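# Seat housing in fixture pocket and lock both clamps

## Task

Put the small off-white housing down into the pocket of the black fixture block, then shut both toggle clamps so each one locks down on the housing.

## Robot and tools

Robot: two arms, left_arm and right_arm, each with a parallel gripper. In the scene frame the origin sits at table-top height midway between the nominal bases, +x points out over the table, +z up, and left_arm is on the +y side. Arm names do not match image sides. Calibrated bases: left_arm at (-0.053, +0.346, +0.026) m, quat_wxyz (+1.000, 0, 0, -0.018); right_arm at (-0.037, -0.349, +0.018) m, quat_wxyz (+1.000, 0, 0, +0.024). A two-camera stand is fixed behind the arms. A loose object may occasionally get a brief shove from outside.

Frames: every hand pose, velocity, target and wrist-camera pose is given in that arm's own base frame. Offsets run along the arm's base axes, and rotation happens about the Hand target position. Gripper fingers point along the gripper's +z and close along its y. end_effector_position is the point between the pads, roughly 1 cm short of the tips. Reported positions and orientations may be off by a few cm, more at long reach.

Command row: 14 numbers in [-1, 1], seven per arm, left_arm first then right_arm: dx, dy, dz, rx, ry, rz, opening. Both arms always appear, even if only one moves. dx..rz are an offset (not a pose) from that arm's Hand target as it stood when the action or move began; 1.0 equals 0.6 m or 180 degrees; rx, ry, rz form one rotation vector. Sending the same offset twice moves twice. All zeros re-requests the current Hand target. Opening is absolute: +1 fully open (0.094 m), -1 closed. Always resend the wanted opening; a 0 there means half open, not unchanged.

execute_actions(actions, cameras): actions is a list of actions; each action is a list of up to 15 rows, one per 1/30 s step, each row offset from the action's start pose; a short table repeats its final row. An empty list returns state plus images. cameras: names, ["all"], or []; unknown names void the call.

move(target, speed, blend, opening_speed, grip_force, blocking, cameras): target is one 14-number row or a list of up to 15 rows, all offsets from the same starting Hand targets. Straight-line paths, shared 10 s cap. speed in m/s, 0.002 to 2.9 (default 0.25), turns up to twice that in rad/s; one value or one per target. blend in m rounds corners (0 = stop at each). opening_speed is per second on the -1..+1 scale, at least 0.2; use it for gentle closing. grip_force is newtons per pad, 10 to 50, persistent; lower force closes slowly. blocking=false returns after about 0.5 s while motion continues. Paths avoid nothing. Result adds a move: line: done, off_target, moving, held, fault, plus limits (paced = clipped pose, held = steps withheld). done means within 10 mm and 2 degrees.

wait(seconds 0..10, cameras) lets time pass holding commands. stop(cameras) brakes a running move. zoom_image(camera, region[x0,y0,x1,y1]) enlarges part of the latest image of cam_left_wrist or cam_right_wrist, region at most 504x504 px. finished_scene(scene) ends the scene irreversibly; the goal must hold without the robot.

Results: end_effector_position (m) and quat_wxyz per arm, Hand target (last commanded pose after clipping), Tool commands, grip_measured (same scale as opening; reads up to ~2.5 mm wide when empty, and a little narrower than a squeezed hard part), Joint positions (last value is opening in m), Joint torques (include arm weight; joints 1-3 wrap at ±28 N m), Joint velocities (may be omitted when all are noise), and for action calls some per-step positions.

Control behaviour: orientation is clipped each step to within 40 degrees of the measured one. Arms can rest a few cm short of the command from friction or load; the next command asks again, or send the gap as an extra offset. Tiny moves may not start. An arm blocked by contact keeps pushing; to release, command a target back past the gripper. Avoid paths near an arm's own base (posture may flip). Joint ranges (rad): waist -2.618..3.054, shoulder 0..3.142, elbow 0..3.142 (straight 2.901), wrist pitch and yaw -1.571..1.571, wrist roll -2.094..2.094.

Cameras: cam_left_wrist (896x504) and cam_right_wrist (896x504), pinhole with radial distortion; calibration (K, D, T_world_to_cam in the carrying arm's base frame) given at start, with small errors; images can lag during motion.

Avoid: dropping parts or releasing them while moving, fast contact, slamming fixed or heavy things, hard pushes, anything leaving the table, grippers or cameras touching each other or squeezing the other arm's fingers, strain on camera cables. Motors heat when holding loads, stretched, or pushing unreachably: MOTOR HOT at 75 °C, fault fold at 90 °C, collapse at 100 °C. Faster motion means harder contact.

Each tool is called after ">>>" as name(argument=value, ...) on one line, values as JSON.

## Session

>>> execute_actions(actions=[])

Scene clock: 0.00 s.
left_arm: end_effector_position=(+0.2005, -0.2686, +0.4138) grip_measured=+1.000 end_effector_quat_wxyz=(+0.489, +0.112, +0.804, -0.319) | right_arm: end_effector_position=(+0.2460, +0.1268, +0.3474) grip_measured=+1.000 end_effector_quat_wxyz=(+0.392, +0.070, +0.906, +0.146)
Joint positions: left_arm=[-1.147 1.09 1.451 -0.714 -0.406 -0.584 0.094] | right_arm=[0.655 1.09 1.535 -1.188 0.282 0.685 0.094]
Joint velocities: within noise
Joint torques (N m): no reading
Heat: left arm: 30 °C; right arm: 30 °C.
Hand target: left_arm +0.1997, -0.2657, +0.4123; +0.488, +0.114, +0.806, -0.314 | right_arm +0.2455, +0.1251, +0.3526; +0.399, +0.071, +0.902, +0.148
Tool commands: left_gripper/opening=+1.0 right_gripper/opening=+1.0
camera_calibration:
cam_left_wrist: T_world_to_cam=[[-0.482981, -0.773161, 0.411037, -0.278869], [-0.751259, 0.124742, -0.648112, 0.489682], [0.449821, -0.621821, -0.641092, 0.0867352], [0, 0, 0, 1]] pos_world=[0.194174, -0.222761, 0.4876]
cam_right_wrist: T_world_to_cam=[[-0.0197397, -0.941168, -0.337361, 0.242331], [-0.939365, 0.132999, -0.316077, 0.359161], [0.34235, 0.310666, -0.886726, 0.274563], [0, 0, 0, 1]] pos_world=[0.24817, 0.0950088, 0.438738]

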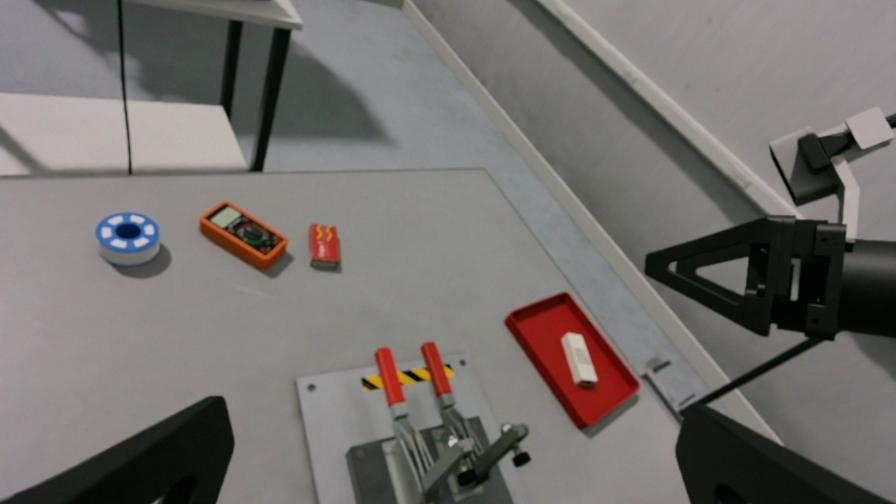

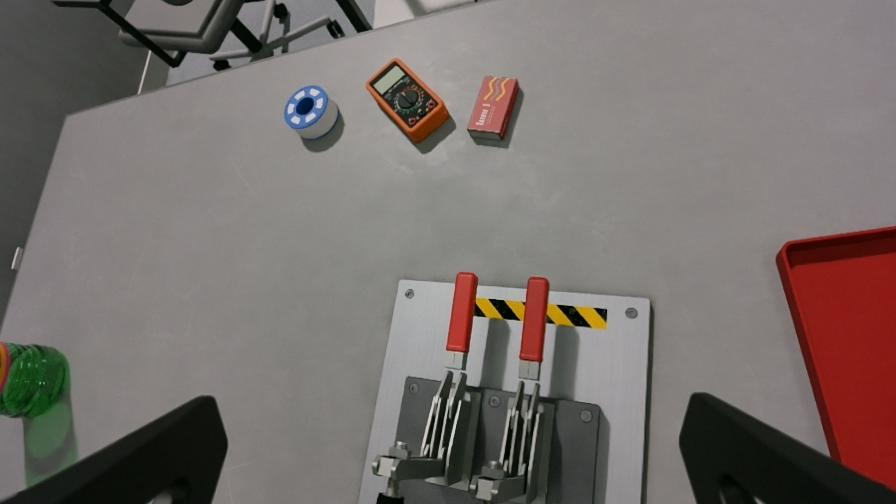

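>>> zoom_image(camera="cam_left_wrist", region=[500, 280, 660, 440])

>>> zoom_image(camera="cam_left_wrist", region=[280, 330, 560, 504])

Scaled by 3.150 from the camera's 896x504 image, which has a finer 1280x720 frame.

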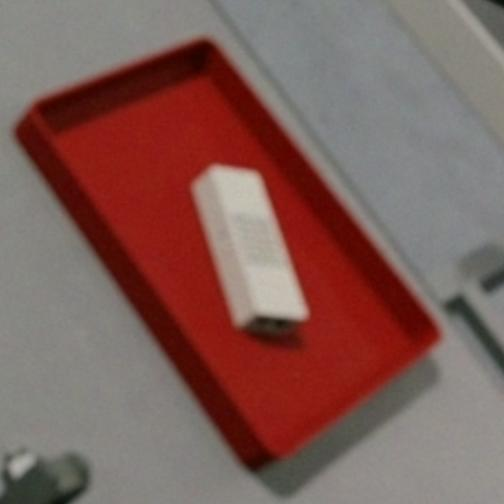

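Scaled by 1.800 from the camera's 896x504 image, which has a finer 1280x720 frame.

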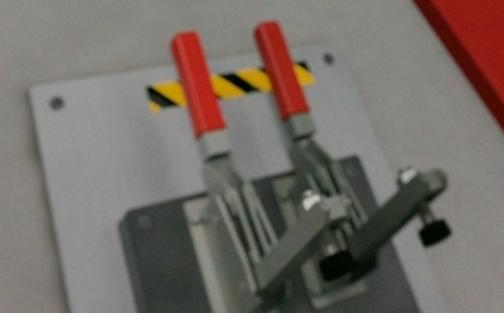

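>>> move(target=[-0.06, -0.042, -0.227, 0.1038, -0.0788, -0.1152, 1, -0.005, -0.434, -0.30, -0.0425, 0.2375, -0.1123, 0.2], cameras=["all"], speed=0.25)

Scene clock: 10.33 s.
left_arm: end_effector_position=(+0.1678, -0.2927, +0.2809) grip_measured=+1.000 end_effector_quat_wxyz=(+0.497, +0.364, +0.749, -0.246) | right_arm: end_effector_position=(+0.2413, -0.1311, +0.1745) grip_measured=+0.203 end_effector_quat_wxyz=(+0.066, +0.249, +0.966, -0.011)
Joint positions: left_arm=[-1.188 0.93 0.883 -0.363 -0.253 -0.116 0.094] | right_arm=[-0.509 1.467 1.392 -1.362 -0.012 -0.004 0.057]
Joint torques (N m): left_arm=[-0.55 -3.58 6.79 1.84 -0.08 0.05] | right_arm=[-0.39 -4.16 4.7 0.52 0.11 -0.11]
Heat: left arm: 31 °C; right arm: 30 °C.
Hand target: left_arm +0.1638, -0.2908, +0.2761; +0.494, +0.371, +0.747, -0.246 | right_arm +0.2425, -0.1352, +0.1726; +0.067, +0.248, +0.966, -0.017
Off the commanded pose: left_arm 0.007 m, 1 deg | right_arm 0.005 m, 1 deg.
move: done
camera_calibration:
cam_left_wrist: T_world_to_cam=[[-0.783152, -0.621668, 0.0142068, -0.0525661], [-0.461388, 0.565617, -0.683519, 0.472377], [0.416886, -0.541854, -0.729794, 0.0550062], [0, 0, 0, 1]] pos_world=[0.15385, -0.270058, 0.363769]
cam_right_wrist: T_world_to_cam=[[-0.497863, -0.866999, -0.0211114, 0.0110741], [-0.822116, 0.464059, 0.32981, 0.236791], [-0.276148, 0.181556, -0.943811, 0.345223], [0, 0, 0, 1]] pos_world=[0.295515, -0.162961, 0.247963]

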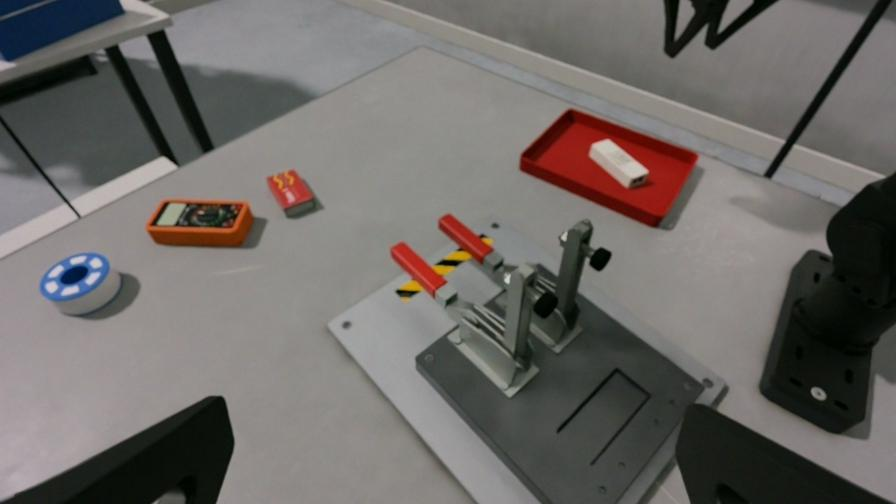

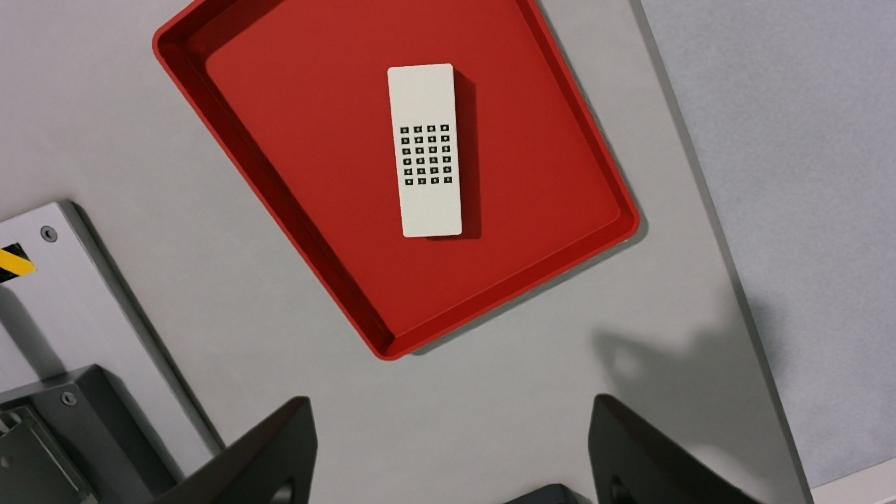

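>>> move(target=[0,0,0,0,0,0, 1, 0.0517, -0.0013, -0.188, 0, 0, 0.017, 0.2], cameras=["all"], speed=0.15)

Scene clock: 13.33 s.
left_arm: end_effector_position=(+0.1678, -0.2929, +0.2811) grip_measured=+1.000 end_effector_quat_wxyz=(+0.497, +0.364, +0.748, -0.246) | right_arm: end_effector_position=(+0.2736, -0.1363, +0.0666) grip_measured=+0.203 end_effector_quat_wxyz=(+0.072, +0.228, +0.971, -0.012)
Joint positions: left_arm=[-1.188 0.93 0.883 -0.362 -0.253 -0.115 0.094] | right_arm=[-0.472 1.596 1.083 -0.912 -0.011 -0.011 0.057]
Joint torques (N m): left_arm=[-0.54 -3.6 6.72 1.82 -0.04 0.03] | right_arm=[0.5 -4.64 3.88 0.61 0.09 -0.1]
Heat: left arm: 32 °C; right arm: 30 °C.
Hand target: left_arm +0.1638, -0.2908, +0.2762; +0.494, +0.371, +0.747, -0.246 | right_arm +0.2736, -0.1360, +0.0598; +0.068, +0.222, +0.973, -0.015
Off the commanded pose: left_arm 0.007 m, 1 deg | right_arm 0.007 m, 1 deg.
move: done
camera_calibration:
cam_left_wrist: T_world_to_cam=[[-0.783539, -0.621188, 0.0138469, -0.0523274], [-0.460543, 0.565661, -0.684052, 0.47255], [0.417092, -0.542359, -0.729301, 0.0548454], [0, 0, 0, 1]] pos_world=[0.153754, -0.270063, 0.363973]
cam_right_wrist: T_world_to_cam=[[-0.45896, -0.888245, -0.0193894, 0.0066789], [-0.844951, 0.429636, 0.318546, 0.303635], [-0.274616, 0.162583, -0.947709, 0.25056], [0, 0, 0, 1]] pos_world=[0.32843, -0.165257, 0.140866]

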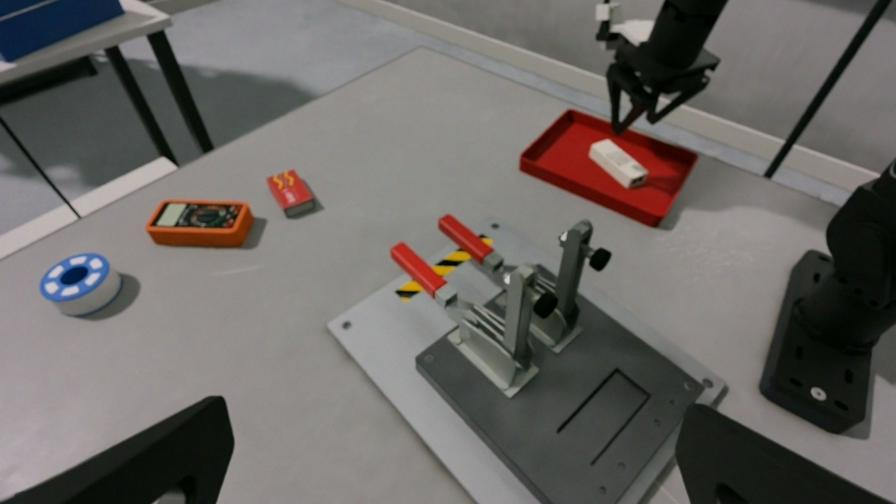

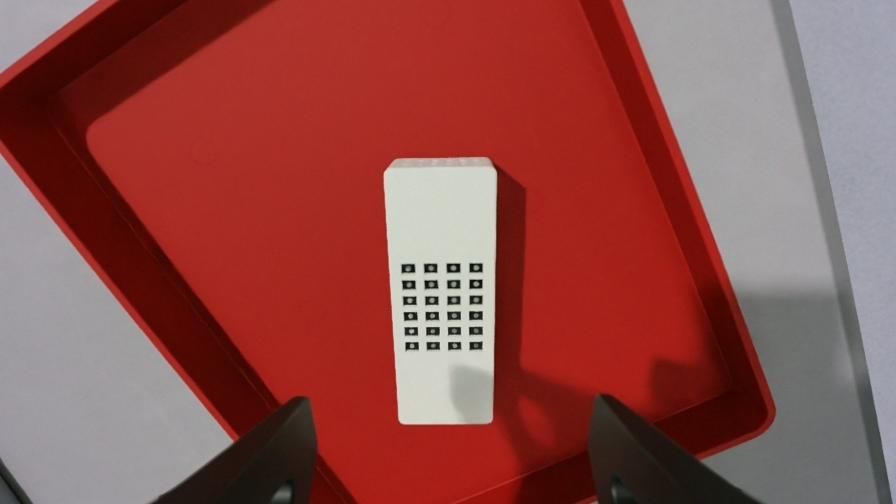

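>>> move(target=[[0,0,0,0,0,0, 1, 0.0035, 0.0047, -0.085, 0, 0, 0, 0.2],[0,0,0,0,0,0, 1, 0.0035, 0.0047, -0.085, 0, 0, 0, -0.5]], cameras=["all"], speed=0.12, opening_speed=0.6)

>>> zoom_image(camera="cam_left_wrist", region=[500, 40, 760, 240])

Scene clock: 17.27 s.
left_arm: end_effector_position=(+0.1678, -0.2929, +0.2811) grip_measured=+1.000 end_effector_quat_wxyz=(+0.497, +0.364, +0.748, -0.246) | right_arm: end_effector_position=(+0.2766, -0.1340, +0.0159) grip_measured=-0.378 end_effector_quat_wxyz=(+0.072, +0.222, +0.972, -0.012)
Joint positions: left_arm=[-1.188 0.93 0.883 -0.362 -0.253 -0.115 0.094] | right_arm=[-0.46 1.676 0.952 -0.701 -0.01 -0.011 0.029]
Joint torques (N m): left_arm=[-0.62 -3.69 6.72 1.84 -0.04 0.04] | right_arm=[0.55 -4.74 3.52 0.6 0.09 0.03]
Heat: left arm: 32 °C; right arm: 30 °C.
Hand target: left_arm +0.1638, -0.2908, +0.2762; +0.494, +0.371, +0.747, -0.246 | right_arm +0.2757, -0.1331, +0.0088; +0.068, +0.222, +0.973, -0.015
Off the commanded pose: left_arm 0.007 m, 1 deg | right_arm 0.007 m, 1 deg.
move: done
camera_calibration:
cam_left_wrist: T_world_to_cam=[[-0.783539, -0.621188, 0.0138469, -0.0523274], [-0.460543, 0.565661, -0.684052, 0.47255], [0.417092, -0.542359, -0.729301, 0.0548454], [0, 0, 0, 1]] pos_world=[0.153754, -0.270063, 0.363973]
cam_right_wrist: T_world_to_cam=[[-0.448597, -0.893547, -0.0183074, 0.00557238], [-0.84984, 0.420135, 0.318211, 0.321358], [-0.276645, 0.158307, -0.947843, 0.202908], [0, 0, 0, 1]] pos_world=[0.331736, -0.162156, 0.0901668]

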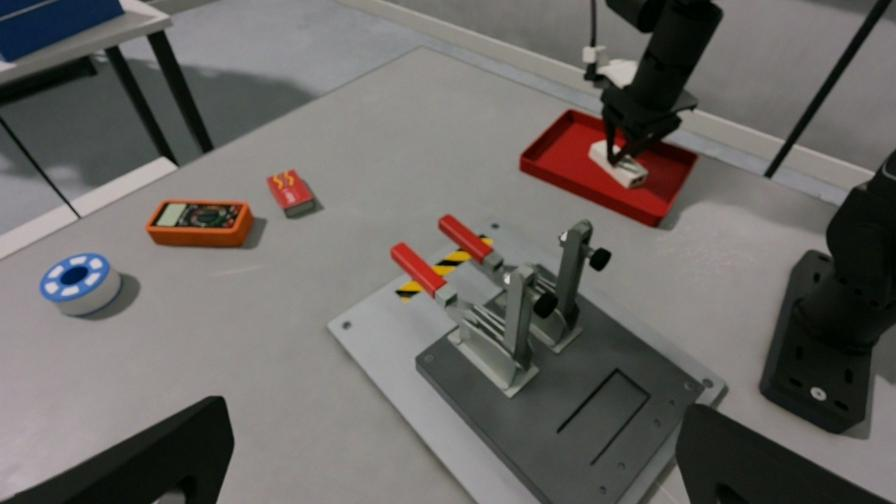

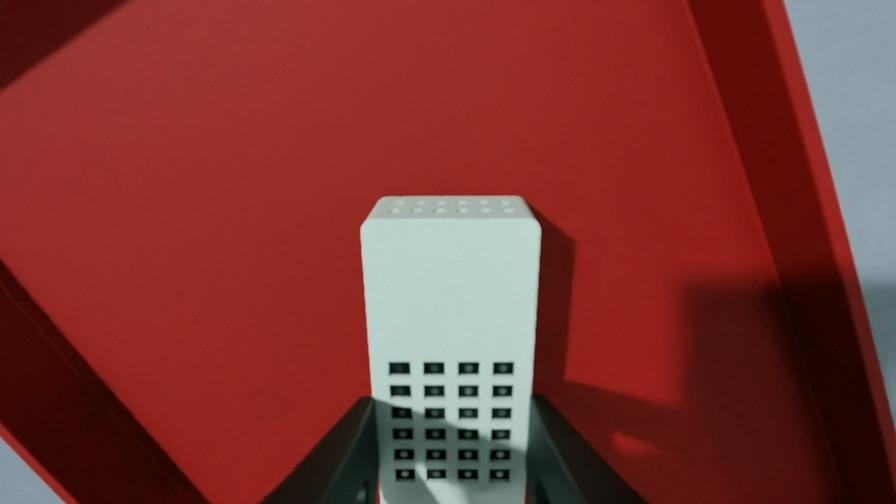

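Scaled by 1.938 from the camera's 896x504 image, which has a finer 1280x720 frame.

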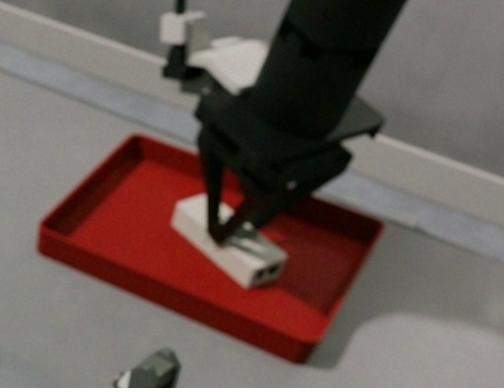

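>>> move(target=[[0,0,0,0,0,0, 1, 0, 0, 0.09, 0, 0, 0, -0.5],[0,0,0,0,0,0, 1, 0.02, 0.022, 0.09, 0, 0, -0.589, -0.5]], cameras=["all"], speed=[0.12,0.35], blend=[0.01,0])

Scene clock: 23.13 s.
left_arm: end_effector_position=(+0.1678, -0.2929, +0.2811) grip_measured=+1.000 end_effector_quat_wxyz=(+0.497, +0.364, +0.748, -0.246) | right_arm: end_effector_position=(+0.2823, -0.1169, +0.0594) grip_measured=-0.378 end_effector_quat_wxyz=(+0.022, +0.910, +0.411, -0.057)
Joint positions: left_arm=[-1.188 0.93 0.883 -0.362 -0.253 -0.115 0.094] | right_arm=[-0.331 1.782 1.268 -1.109 0.11 1.965 0.029]
Joint torques (N m): left_arm=[-0.65 -3.7 6.76 1.82 -0.07 0.07] | right_arm=[0.59 -5.31 7.31 -0.09 0.26 0.11]
Heat: left arm: 32 °C; right arm: 31 °C.
Hand target: left_arm +0.1638, -0.2908, +0.2762; +0.494, +0.371, +0.747, -0.246 | right_arm +0.2877, -0.1200, +0.0628; +0.029, +0.910, +0.408, -0.064
Off the commanded pose: left_arm 0.007 m, 1 deg | right_arm 0.007 m, 1 deg.
move: done
camera_calibration:
cam_left_wrist: T_world_to_cam=[[-0.783539, -0.621188, 0.0138469, -0.0523274], [-0.460543, 0.565661, -0.684052, 0.47255], [0.417092, -0.542359, -0.729301, 0.0548454], [0, 0, 0, 1]] pos_world=[0.153754, -0.270063, 0.363973]
cam_right_wrist: T_world_to_cam=[[-0.738052, 0.674733, -0.0038252, 0.288343], [0.633309, 0.694675, 0.341094, -0.0827873], [0.232805, 0.249323, -0.940021, 0.109389], [0, 0, 0, 1]] pos_world=[0.239776, -0.164317, 0.132169]

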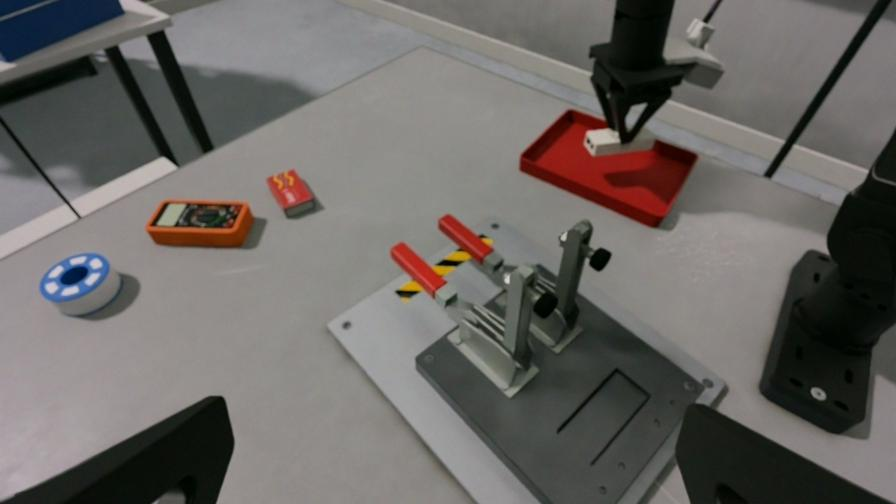

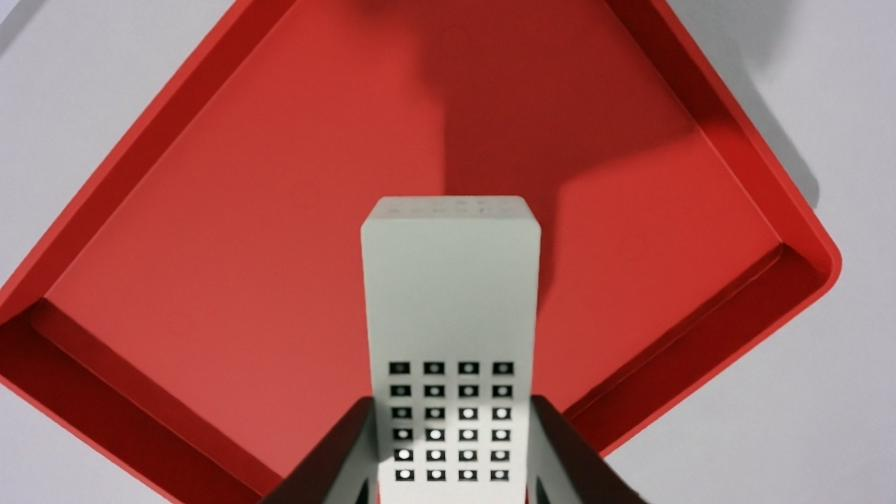

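>>> move(target=[[0,0,0,0,0,0, 1, 0, 0, -0.0735, 0, 0, 0, -0.5],[0,0,0,0,0,0, 1, 0, 0, -0.0735, 0, 0, 0, 0.0],[0,0,0,0,0,0, 1, 0, 0, 0.07, 0, 0, 0, 0.2],[0,0,0,0,0,0, 1, -0.02, 0.0, 0.1, 0, 0, 0.5556, 0.2],[0,0,0,0,0,0, 1, -0.05, -0.06, 0.1, 0.2155, 0.2427, -0.9442, 0.2]], cameras=["all"], speed=[0.05,0.1,0.12,0.4,0.3], blend=[0,0,0.01,0.02,0])

Scene clock: 34.83 s.
left_arm: end_effector_position=(+0.1678, -0.2929, +0.2811) grip_measured=+1.000 end_effector_quat_wxyz=(+0.497, +0.364, +0.748, -0.246) | right_arm: end_effector_position=(+0.2502, -0.1517, +0.1156) grip_measured=+0.197 end_effector_quat_wxyz=(+0.337, -0.380, +0.846, +0.162)
Joint positions: left_arm=[-1.188 0.93 0.883 -0.362 -0.253 -0.115 0.094] | right_arm=[-0.973 1.774 1.279 -1.328 -0.732 -1.914 0.056]
Joint torques (N m): left_arm=[-0.64 -3.56 6.74 1.8 -0.01 0.03] | right_arm=[-0.43 -5.04 6.95 -0.3 -0.78 -0.16]
Heat: left arm: 33 °C; right arm: 32 °C.
Hand target: left_arm +0.1638, -0.2908, +0.2762; +0.494, +0.371, +0.747, -0.246 | right_arm +0.2577, -0.1560, +0.1228; +0.356, -0.379, +0.839, +0.161
Off the commanded pose: left_arm 0.007 m, 1 deg | right_arm 0.011 m, 2 deg.
move: off_target (right_arm); blend cut to 0 m at target 3; target 2's new opening was sent with right_arm's hand 0.011 m and 2 deg from that target; target 3's new opening was sent with right_arm's hand 0.018 m and 3 deg from that target
camera_calibration:
cam_left_wrist: T_world_to_cam=[[-0.783539, -0.621188, 0.0138469, -0.0523274], [-0.460543, 0.565661, -0.684052, 0.47255], [0.417092, -0.542359, -0.729301, 0.0548454], [0, 0, 0, 1]] pos_world=[0.153754, -0.270063, 0.363973]
cam_right_wrist: T_world_to_cam=[[0.746013, -0.664986, -0.0354654, -0.282548], [-0.644148, -0.707075, -0.29175, 0.122694], [0.168933, 0.240494, -0.955837, 0.194902], [0, 0, 0, 1]] pos_world=[0.256892, -0.14801, 0.212069]

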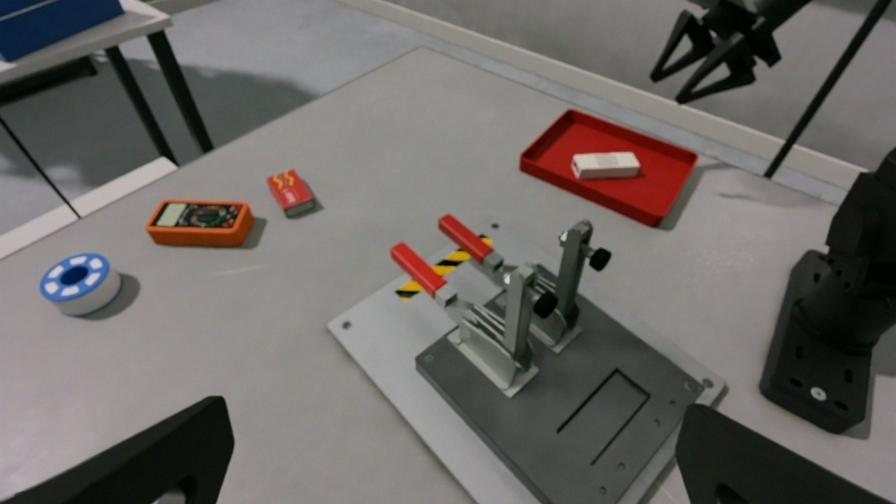

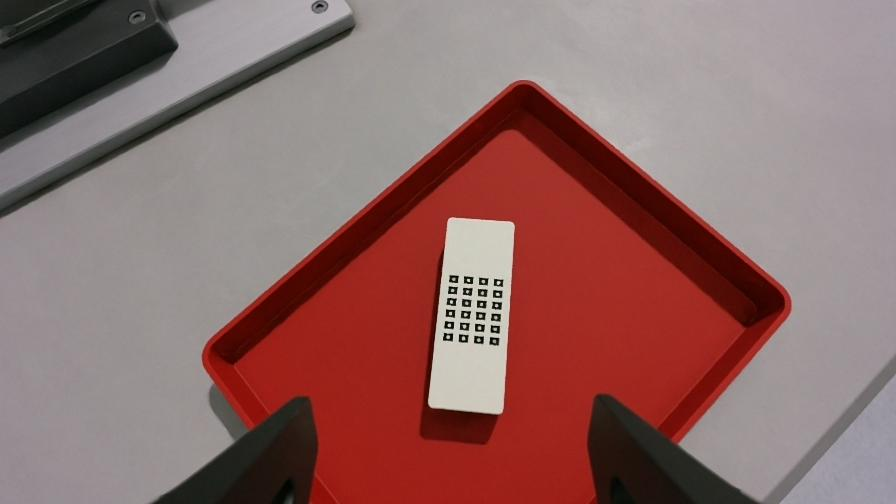

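>>> move(target=[[0,0,0,0,0,0, 1, 0.028, 0.045, -0.08, 0, 0, -0.024, 0.2],[0,0,0,0,0,0, 1, 0.028, 0.045, -0.184, 0, 0, -0.024, 0.2]], cameras=["all"], speed=0.12, blend=[0.01,0])

>>> zoom_image(camera="cam_left_wrist", region=[500, 40, 760, 240])

Scene clock: 40.00 s.
left_arm: end_effector_position=(+0.1678, -0.2929, +0.2811) grip_measured=+1.000 end_effector_quat_wxyz=(+0.497, +0.364, +0.748, -0.246) | right_arm: end_effector_position=(+0.2722, -0.1369, +0.0144) grip_measured=+0.197 end_effector_quat_wxyz=(+0.348, -0.352, +0.859, +0.133)
Joint positions: left_arm=[-1.188 0.93 0.883 -0.362 -0.253 -0.115 0.094] | right_arm=[-0.89 1.858 0.946 -0.73 -0.761 -1.697 0.056]
Joint torques (N m): left_arm=[-0.55 -3.59 6.86 1.87 -0.05 0.03] | right_arm=[0.57 -5.39 2.67 0.17 -0.81 0]
Heat: left arm: 33 °C; right arm: 32 °C.
Hand target: left_arm +0.1638, -0.2908, +0.2762; +0.494, +0.371, +0.747, -0.246 | right_arm +0.2744, -0.1289, +0.0123; +0.362, -0.347, +0.853, +0.147
Off the commanded pose: left_arm 0.007 m, 1 deg | right_arm 0.008 m, 2 deg.
move: done
camera_calibration:
cam_left_wrist: T_world_to_cam=[[-0.783539, -0.621188, 0.0138469, -0.0523274], [-0.460543, 0.565661, -0.684052, 0.47255], [0.417092, -0.542359, -0.729301, 0.0548454], [0, 0, 0, 1]] pos_world=[0.153754, -0.270063, 0.363973]
cam_right_wrist: T_world_to_cam=[[0.691821, -0.722065, -0.00241199, -0.286174], [-0.691649, -0.661712, -0.28941, 0.13692], [0.207377, 0.201888, -0.957202, 0.0750647], [0, 0, 0, 1]] pos_world=[0.277115, -0.13119, 0.110788]

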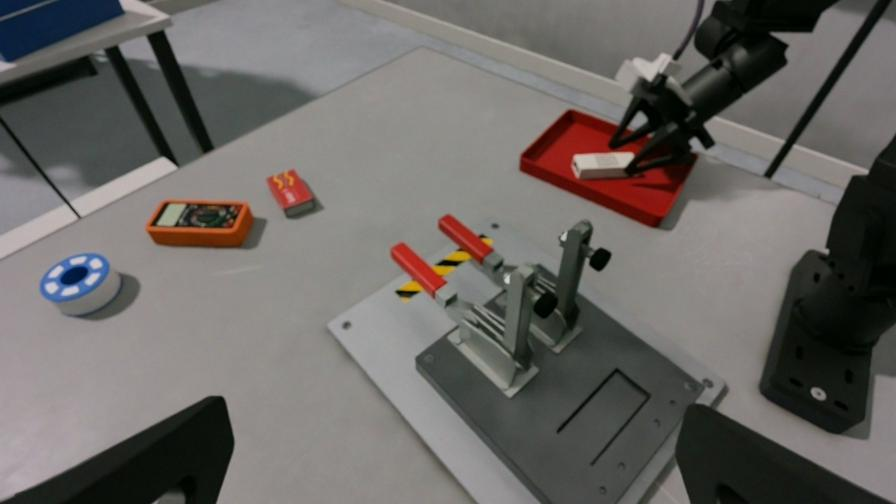

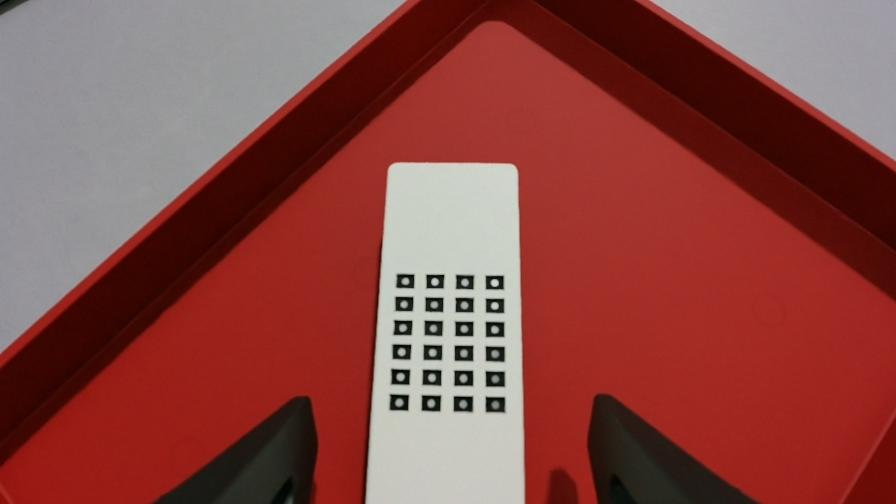

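Scaled by 1.938 from the camera's 896x504 image, which has a finer 1280x720 frame.

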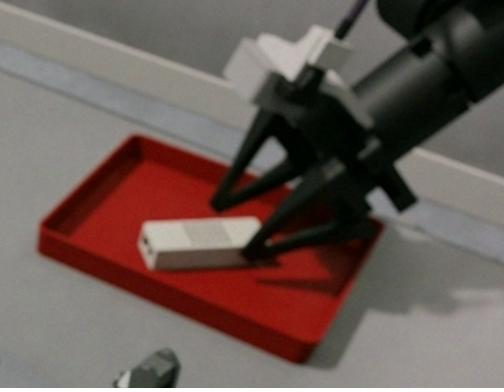

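>>> move(target=[[0,0,0,0,0,0, 1, 0, 0, 0, 0, 0, 0, -0.5],[0,0,0,0,0,0, 1, 0, 0, 0.35, 0, 0, 0, -0.5],[0,0,0,0,0,0, 1, -0.277, 0.568, 0.371, 0, 0, 0.198, -0.5],[0,0,0,0,0,0, 1, -0.277, 0.568, 0.098, 0, 0, 0.198, -0.5]], cameras=["all"], speed=[0.1,0.2,0.22,0.15], blend=[0,0.03,0.02,0])

>>> zoom_image(camera="cam_left_wrist", region=[480, 200, 780, 500])

Scene clock: 47.07 s.
left_arm: end_effector_position=(+0.1678, -0.2929, +0.2811) grip_measured=+1.000 end_effector_quat_wxyz=(+0.497, +0.364, +0.748, -0.246) | right_arm: end_effector_position=(+0.1096, +0.2102, +0.0748) grip_measured=-0.388 end_effector_quat_wxyz=(+0.298, -0.590, +0.708, +0.247)
Joint positions: left_arm=[-1.188 0.93 0.883 -0.362 -0.253 -0.115 0.094] | right_arm=[0.762 0.75 0.337 -0.467 -0.432 -0.471 0.029]
Joint torques (N m): left_arm=[-0.58 -3.74 6.65 1.84 -0.06 0.02] | right_arm=[0.58 0.29 4.45 1.39 -0.23 0.02]
Heat: left arm: 34 °C; right arm: 32 °C.
Hand target: left_arm +0.1638, -0.2908, +0.2762; +0.494, +0.371, +0.747, -0.246 | right_arm +0.1083, +0.2118, +0.0711; +0.299, -0.591, +0.706, +0.251
Off the commanded pose: left_arm 0.007 m, 1 deg | right_arm 0.004 m, 1 deg.
move: done
camera_calibration:
cam_left_wrist: T_world_to_cam=[[-0.783539, -0.621188, 0.0138469, -0.0523274], [-0.460543, 0.565661, -0.684052, 0.47255], [0.417092, -0.542359, -0.729301, 0.0548454], [0, 0, 0, 1]] pos_world=[0.153754, -0.270063, 0.363973]
cam_right_wrist: T_world_to_cam=[[0.982046, -0.187899, -0.0167471, -0.0659666], [-0.183318, -0.929606, -0.319731, 0.274481], [0.0445089, 0.317061, -0.94736, 0.0894167], [0, 0, 0, 1]] pos_world=[0.11112, 0.214413, 0.171365]

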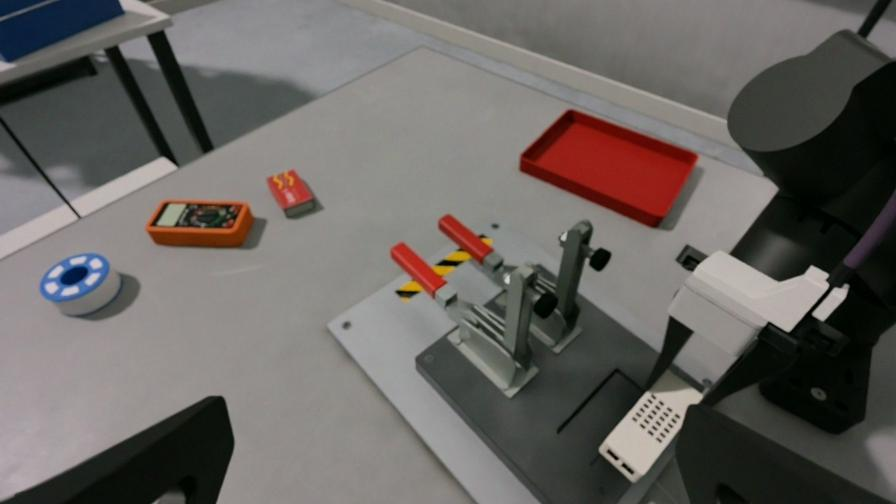

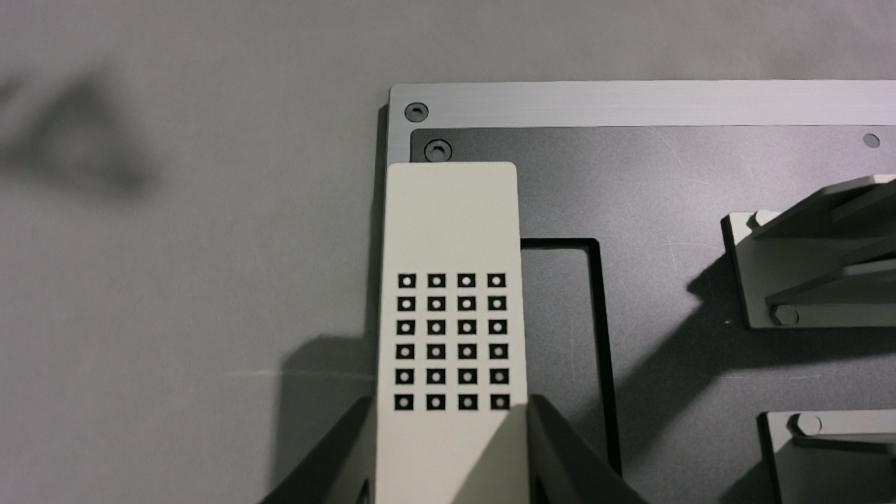

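Scaled by 1.680 from the camera's 896x504 image, which has a finer 1280x720 frame.

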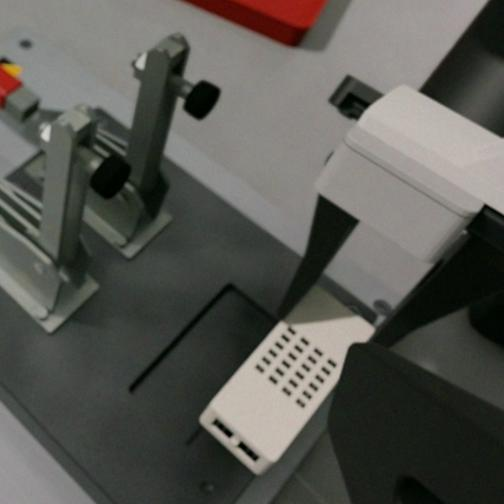

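>>> move(target=[[0,0,0,0,0,0,1, 0.0915,0.0253,-0.03,0,0,0,-0.5],[0,0,0,0,0,0,1, 0.0332,-0.0297,-0.04,0,0,0,-0.5],[0,0,0,0,0,0,1, 0.0782,0.0153,-0.04,0,0,0,-0.5],[0,0,0,0,0,0,1, 0.0432,-0.0197,-0.047,0,0,0,-0.5],[0,0,0,0,0,0,1, 0.0682,0.0053,-0.047,0,0,0,-0.5],[0,0,0,0,0,0,1, 0.0532,-0.0097,-0.051,0,0,0,-0.5],[0,0,0,0,0,0,1, 0.0582,-0.0047,-0.051,0,0,0,-0.5]], speed=0.07, blend=[0.001,0.001,0.001,0.001,0.001,0.001,0], cameras=["all"])

>>> zoom_image(camera="cam_right_wrist", region=[320, 130, 580, 410])

Scene clock: 54.30 s.
left_arm: end_effector_position=(+0.1678, -0.2929, +0.2811) grip_measured=+1.000 end_effector_quat_wxyz=(+0.497, +0.364, +0.748, -0.246) | right_arm: end_effector_position=(+0.1407, +0.2037, +0.0385) grip_measured=-0.388 end_effector_quat_wxyz=(+0.286, -0.589, +0.714, +0.246)
Joint positions: left_arm=[-1.188 0.93 0.883 -0.362 -0.253 -0.115 0.094] | right_arm=[0.58 1.016 0.292 -0.258 -0.536 -0.633 0.029]
Joint torques (N m): left_arm=[-0.61 -3.73 6.89 1.83 -0.02 0] | right_arm=[0.51 -0.35 4.62 1.42 -0.37 0]
Heat: left arm: 34 °C; right arm: 32 °C.
Hand target: left_arm +0.1638, -0.2908, +0.2762; +0.494, +0.371, +0.747, -0.246 | right_arm +0.1431, +0.2090, +0.0404; +0.299, -0.591, +0.706, +0.251
Off the commanded pose: left_arm 0.007 m, 1 deg | right_arm 0.006 m, 2 deg.
move: done
camera_calibration:
cam_left_wrist: T_world_to_cam=[[-0.783539, -0.621188, 0.0138469, -0.0523274], [-0.460543, 0.565661, -0.684052, 0.47255], [0.417092, -0.542359, -0.729301, 0.0548454], [0, 0, 0, 1]] pos_world=[0.153754, -0.270063, 0.363973]
cam_right_wrist: T_world_to_cam=[[0.980804, -0.192286, -0.0323966, -0.0967072], [-0.193073, -0.934356, -0.299502, 0.264026], [0.0273201, 0.300007, -0.953546, 0.0618994], [0, 0, 0, 1]] pos_world=[0.144136, 0.209529, 0.134967]

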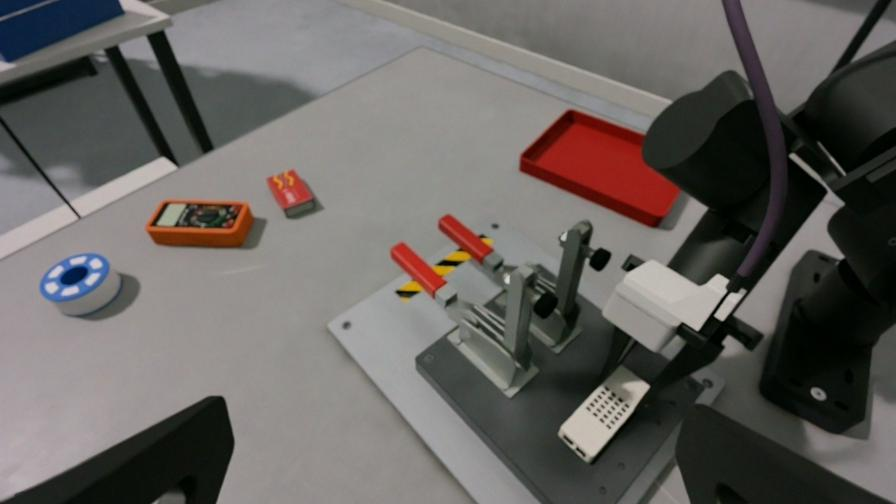

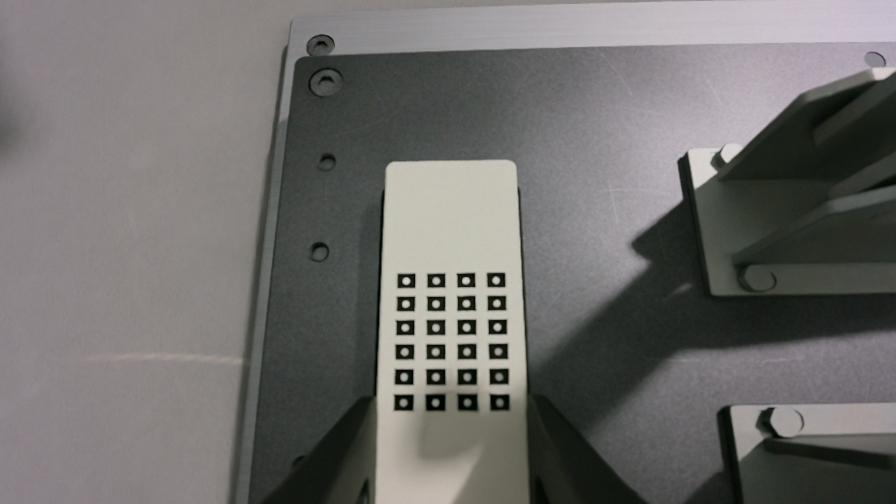

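Scaled by 1.800 from the camera's 896x504 image, which has a finer 1280x720 frame.

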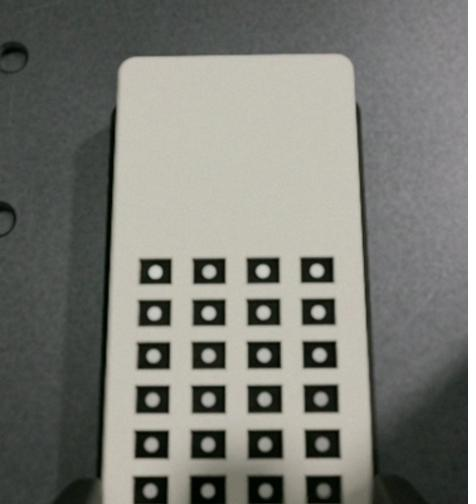

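>>> move(target=[[0,0,0,0,0,0,1, 0.029,0.031,0.005,0,0,0,-0.5],[0,0,0,0,0,0,1, -0.016,-0.014,0.005,0,0,0,-0.5],[0,0,0,0,0,0,1, 0.019,0.021,0.003,0,0,0,-0.5],[0,0,0,0,0,0,1, -0.006,-0.004,0.002,0,0,0,-0.5],[0,0,0,0,0,0,1, 0.010,0.012,0,0,0,0,-0.5],[0,0,0,0,0,0,1, 0.004,0.006,0,0,0,0,-0.5]], speed=0.06, blend=[0.001,0.001,0.001,0.001,0.001,0], cameras=["cam_right_wrist"])

>>> zoom_image(camera="cam_right_wrist", region=[320, 130, 580, 410])

Scene clock: 58.57 s.
left_arm: end_effector_position=(+0.1678, -0.2929, +0.2811) grip_measured=+1.000 end_effector_quat_wxyz=(+0.497, +0.364, +0.748, -0.246) | right_arm: end_effector_position=(+0.1399, +0.2036, +0.0363) grip_measured=-0.388 end_effector_quat_wxyz=(+0.277, -0.588, +0.719, +0.246)
Joint positions: left_arm=[-1.188 0.93 0.883 -0.362 -0.253 -0.115 0.094] | right_arm=[0.585 1.033 0.302 -0.268 -0.531 -0.627 0.029]
Joint torques (N m): left_arm=[-0.77 -3.59 6.98 1.84 -0.05 0.06] | right_arm=[0.87 -0.28 4.66 1.62 -0.36 0.03]
Heat: left arm: 34 °C; right arm: 32 °C.
Hand target: left_arm +0.1638, -0.2908, +0.2762; +0.494, +0.371, +0.747, -0.246 | right_arm +0.1456, +0.2126, +0.0404; +0.299, -0.591, +0.706, +0.251
Off the commanded pose: left_arm 0.007 m, 1 deg | right_arm 0.011 m, 3 deg.
move: off_target (right_arm)
camera_calibration:
cam_right_wrist: T_world_to_cam=[[0.979833, -0.194404, -0.0462019, -0.0949296], [-0.199465, -0.937828, -0.284066, 0.264237], [0.0118942, 0.287553, -0.957691, 0.064731], [0, 0, 0, 1]] pos_world=[0.144951, 0.210741, 0.132667]
Images, in order (width x height): cam_right_wrist 896x504.

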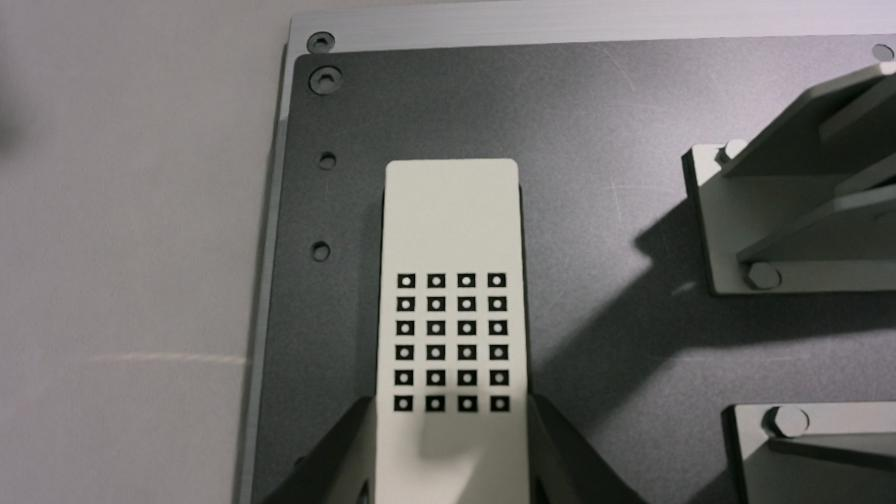

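Scaled by 1.800 from the camera's 896x504 image, which has a finer 1280x720 frame.

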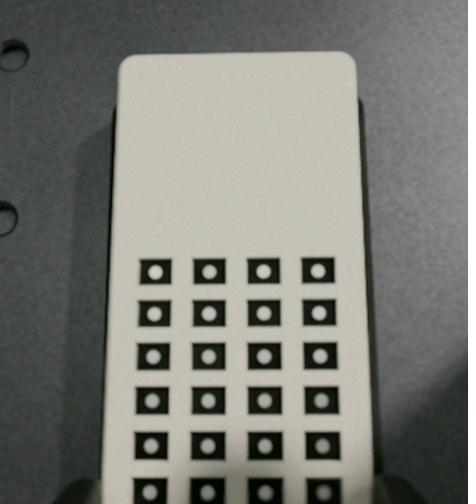

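>>> move(target=[[0,0,0,0,0,0,1, 0.004,0.012,0.012,0.006,-0.001,0,-0.5],[0,0,0,0,0,0,1, 0.0,-0.002,0.006,0.006,-0.001,0,-0.5]], speed=0.05, cameras=["cam_right_wrist"])

>>> zoom_image(camera="cam_right_wrist", region=[320, 130, 580, 410])

Scene clock: 60.50 s.
left_arm: end_effector_position=(+0.1678, -0.2929, +0.2811) grip_measured=+1.000 end_effector_quat_wxyz=(+0.497, +0.364, +0.748, -0.246) | right_arm: end_effector_position=(+0.1406, +0.2039, +0.0384) grip_measured=-0.388 end_effector_quat_wxyz=(+0.281, -0.587, +0.718, +0.247)
Joint positions: left_arm=[-1.188 0.93 0.883 -0.362 -0.253 -0.115 0.094] | right_arm=[0.583 1.025 0.302 -0.268 -0.534 -0.625 0.029]
Joint torques (N m): left_arm=[-0.72 -3.75 6.82 1.82 -0.03 0.01] | right_arm=[-0.43 -1.05 4.33 1.58 -0.56 -0.06]
Heat: left arm: 34 °C; right arm: 32 °C.
Hand target: left_arm +0.1638, -0.2908, +0.2762; +0.494, +0.371, +0.747, -0.246 | right_arm +0.1456, +0.2115, +0.0441; +0.306, -0.589, +0.703, +0.256
Off the commanded pose: left_arm 0.007 m, 1 deg | right_arm 0.011 m, 4 deg.
move: off_target (right_arm)
camera_calibration:
cam_right_wrist: T_world_to_cam=[[0.979611, -0.196268, -0.0429136, -0.0952191], [-0.200177, -0.935377, -0.291546, 0.265106], [0.0170808, 0.294192, -0.955594, 0.0644217], [0, 0, 0, 1]] pos_world=[0.145245, 0.210333, 0.134765]
Images, in order (width x height): cam_right_wrist 896x504.

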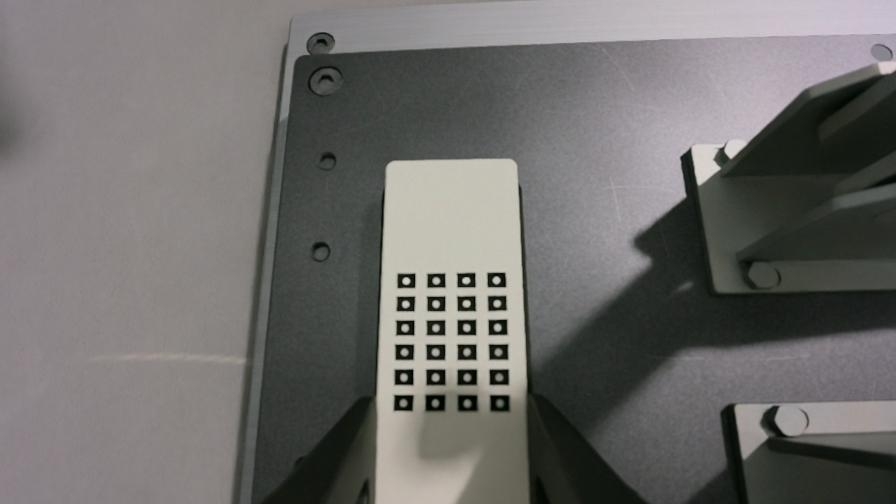

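Scaled by 1.800 from the camera's 896x504 image, which has a finer 1280x720 frame.

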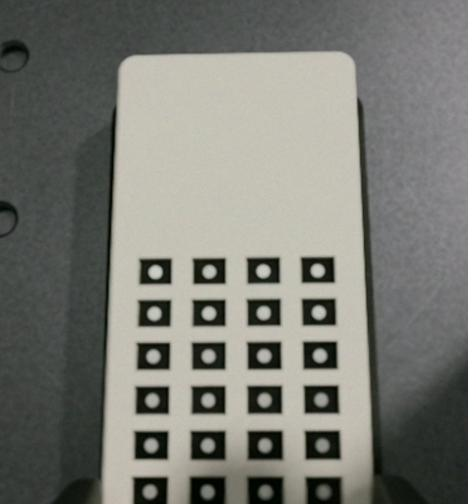

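>>> move(target=[0,0,0,0,0,0,1, 0.003,0.013,0.002,0,0,0,-0.5], speed=0.05)

Scene clock: 61.53 s.
left_arm: end_effector_position=(+0.1678, -0.2929, +0.2811) grip_measured=+1.000 end_effector_quat_wxyz=(+0.497, +0.364, +0.748, -0.246) | right_arm: end_effector_position=(+0.1403, +0.2041, +0.0380) grip_measured=-0.388 end_effector_quat_wxyz=(+0.280, -0.586, +0.719, +0.246)
Joint positions: left_arm=[-1.188 0.93 0.883 -0.362 -0.253 -0.115 0.094] | right_arm=[0.588 1.025 0.302 -0.268 -0.528 -0.619 0.029]
Joint torques (N m): left_arm=[-0.72 -3.62 6.79 1.81 -0.01 0.07] | right_arm=[1.84 0.4 5.33 1.75 -0.43 0.16]
Heat: left arm: 34 °C; right arm: 32 °C.
Hand target: left_arm +0.1638, -0.2908, +0.2762; +0.494, +0.371, +0.747, -0.246 | right_arm +0.1474, +0.2192, +0.0453; +0.306, -0.589, +0.703, +0.256
Off the commanded pose: left_arm 0.007 m, 1 deg | right_arm 0.018 m, 4 deg.
move: off_target (right_arm)

>>> execute_actions(actions=[])

>>> zoom_image(camera="cam_left_wrist", region=[520, 200, 760, 480])

>>> zoom_image(camera="cam_right_wrist", region=[320, 130, 580, 410])

Scene clock: 62.40 s.
left_arm: end_effector_position=(+0.1678, -0.2929, +0.2811) grip_measured=+1.000 end_effector_quat_wxyz=(+0.497, +0.364, +0.748, -0.246) | right_arm: end_effector_position=(+0.1403, +0.2041, +0.0380) grip_measured=-0.388 end_effector_quat_wxyz=(+0.280, -0.586, +0.719, +0.246)
Joint positions: left_arm=[-1.188 0.93 0.883 -0.362 -0.253 -0.115 0.094] | right_arm=[0.588 1.025 0.302 -0.268 -0.528 -0.619 0.029]
Joint velocities: within noise
Joint torques (N m): left_arm=[-0.59 -3.59 6.83 1.81 -0.01 0.02] | right_arm=[1.84 0.39 5.33 1.75 -0.43 0.17]
Heat: left arm: 34 °C; right arm: 32 °C.
Hand target: left_arm +0.1638, -0.2908, +0.2762; +0.494, +0.371, +0.747, -0.246 | right_arm +0.1474, +0.2192, +0.0453; +0.306, -0.589, +0.703, +0.256
Tool commands: left_gripper/opening=+1.0 right_gripper/opening=-0.5
Off the commanded pose: left_arm 0.007 m, 1 deg | right_arm 0.018 m, 4 deg.
camera_calibration:
cam_left_wrist: T_world_to_cam=[[-0.783539, -0.621188, 0.0138469, -0.0523274], [-0.460543, 0.565661, -0.684052, 0.47255], [0.417092, -0.542359, -0.729301, 0.0548454], [0, 0, 0, 1]] pos_world=[0.153754, -0.270063, 0.363973]
cam_right_wrist: T_world_to_cam=[[0.978992, -0.19909, -0.0440274, -0.0941075], [-0.203254, -0.935689, -0.2884, 0.265508], [0.0162216, 0.29129, -0.956497, 0.064754], [0, 0, 0, 1]] pos_world=[0.145046, 0.210835, 0.134366]

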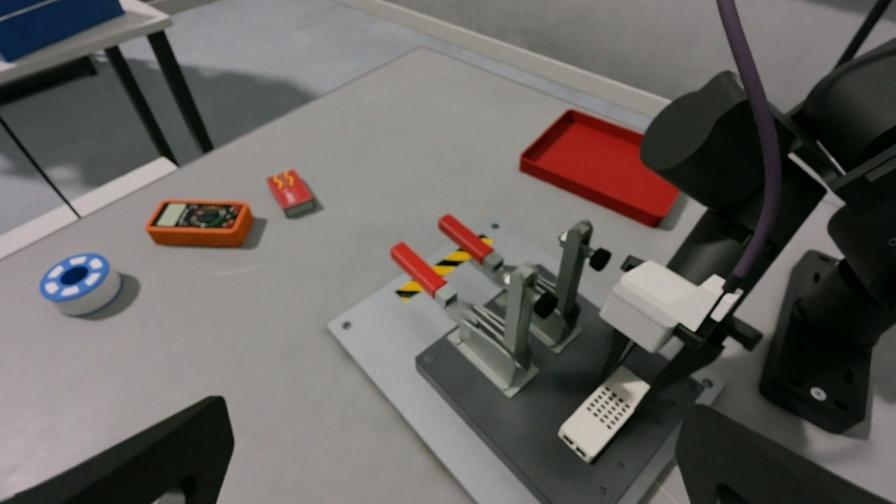

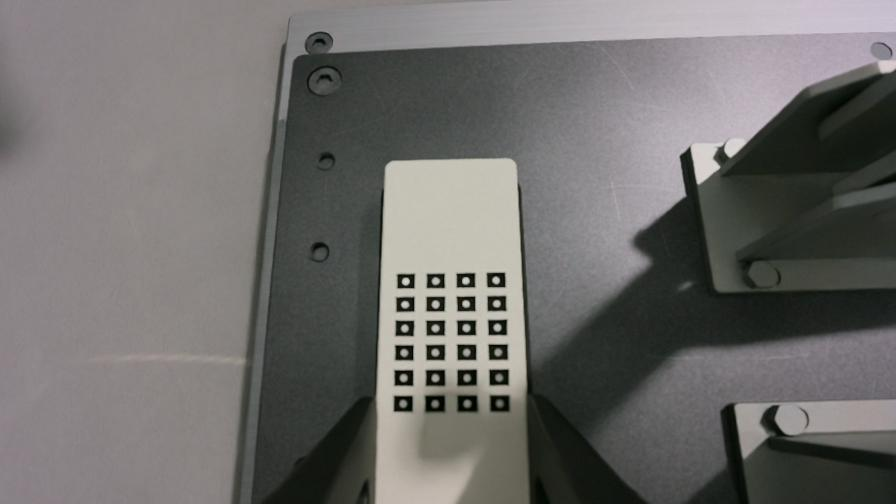

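Scaled by 1.800 from the camera's 896x504 image, which has a finer 1280x720 frame.

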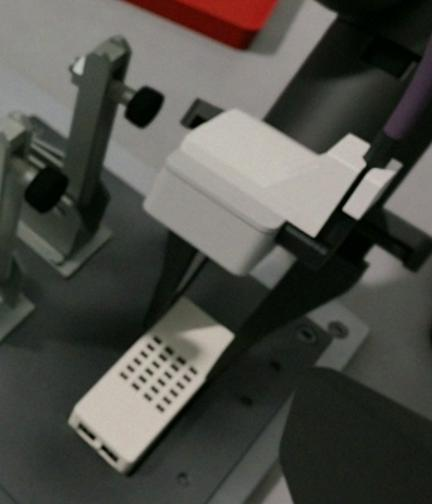

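Scaled by 1.800 from the camera's 896x504 image, which has a finer 1280x720 frame.

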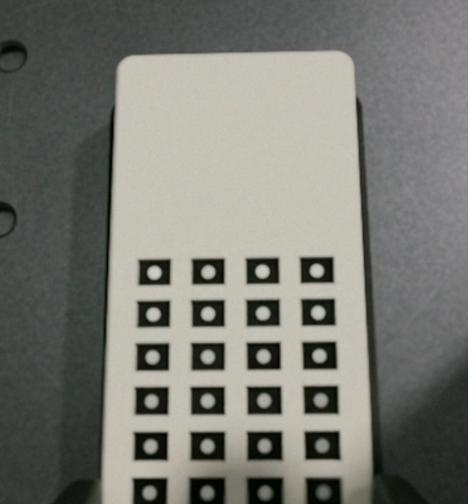

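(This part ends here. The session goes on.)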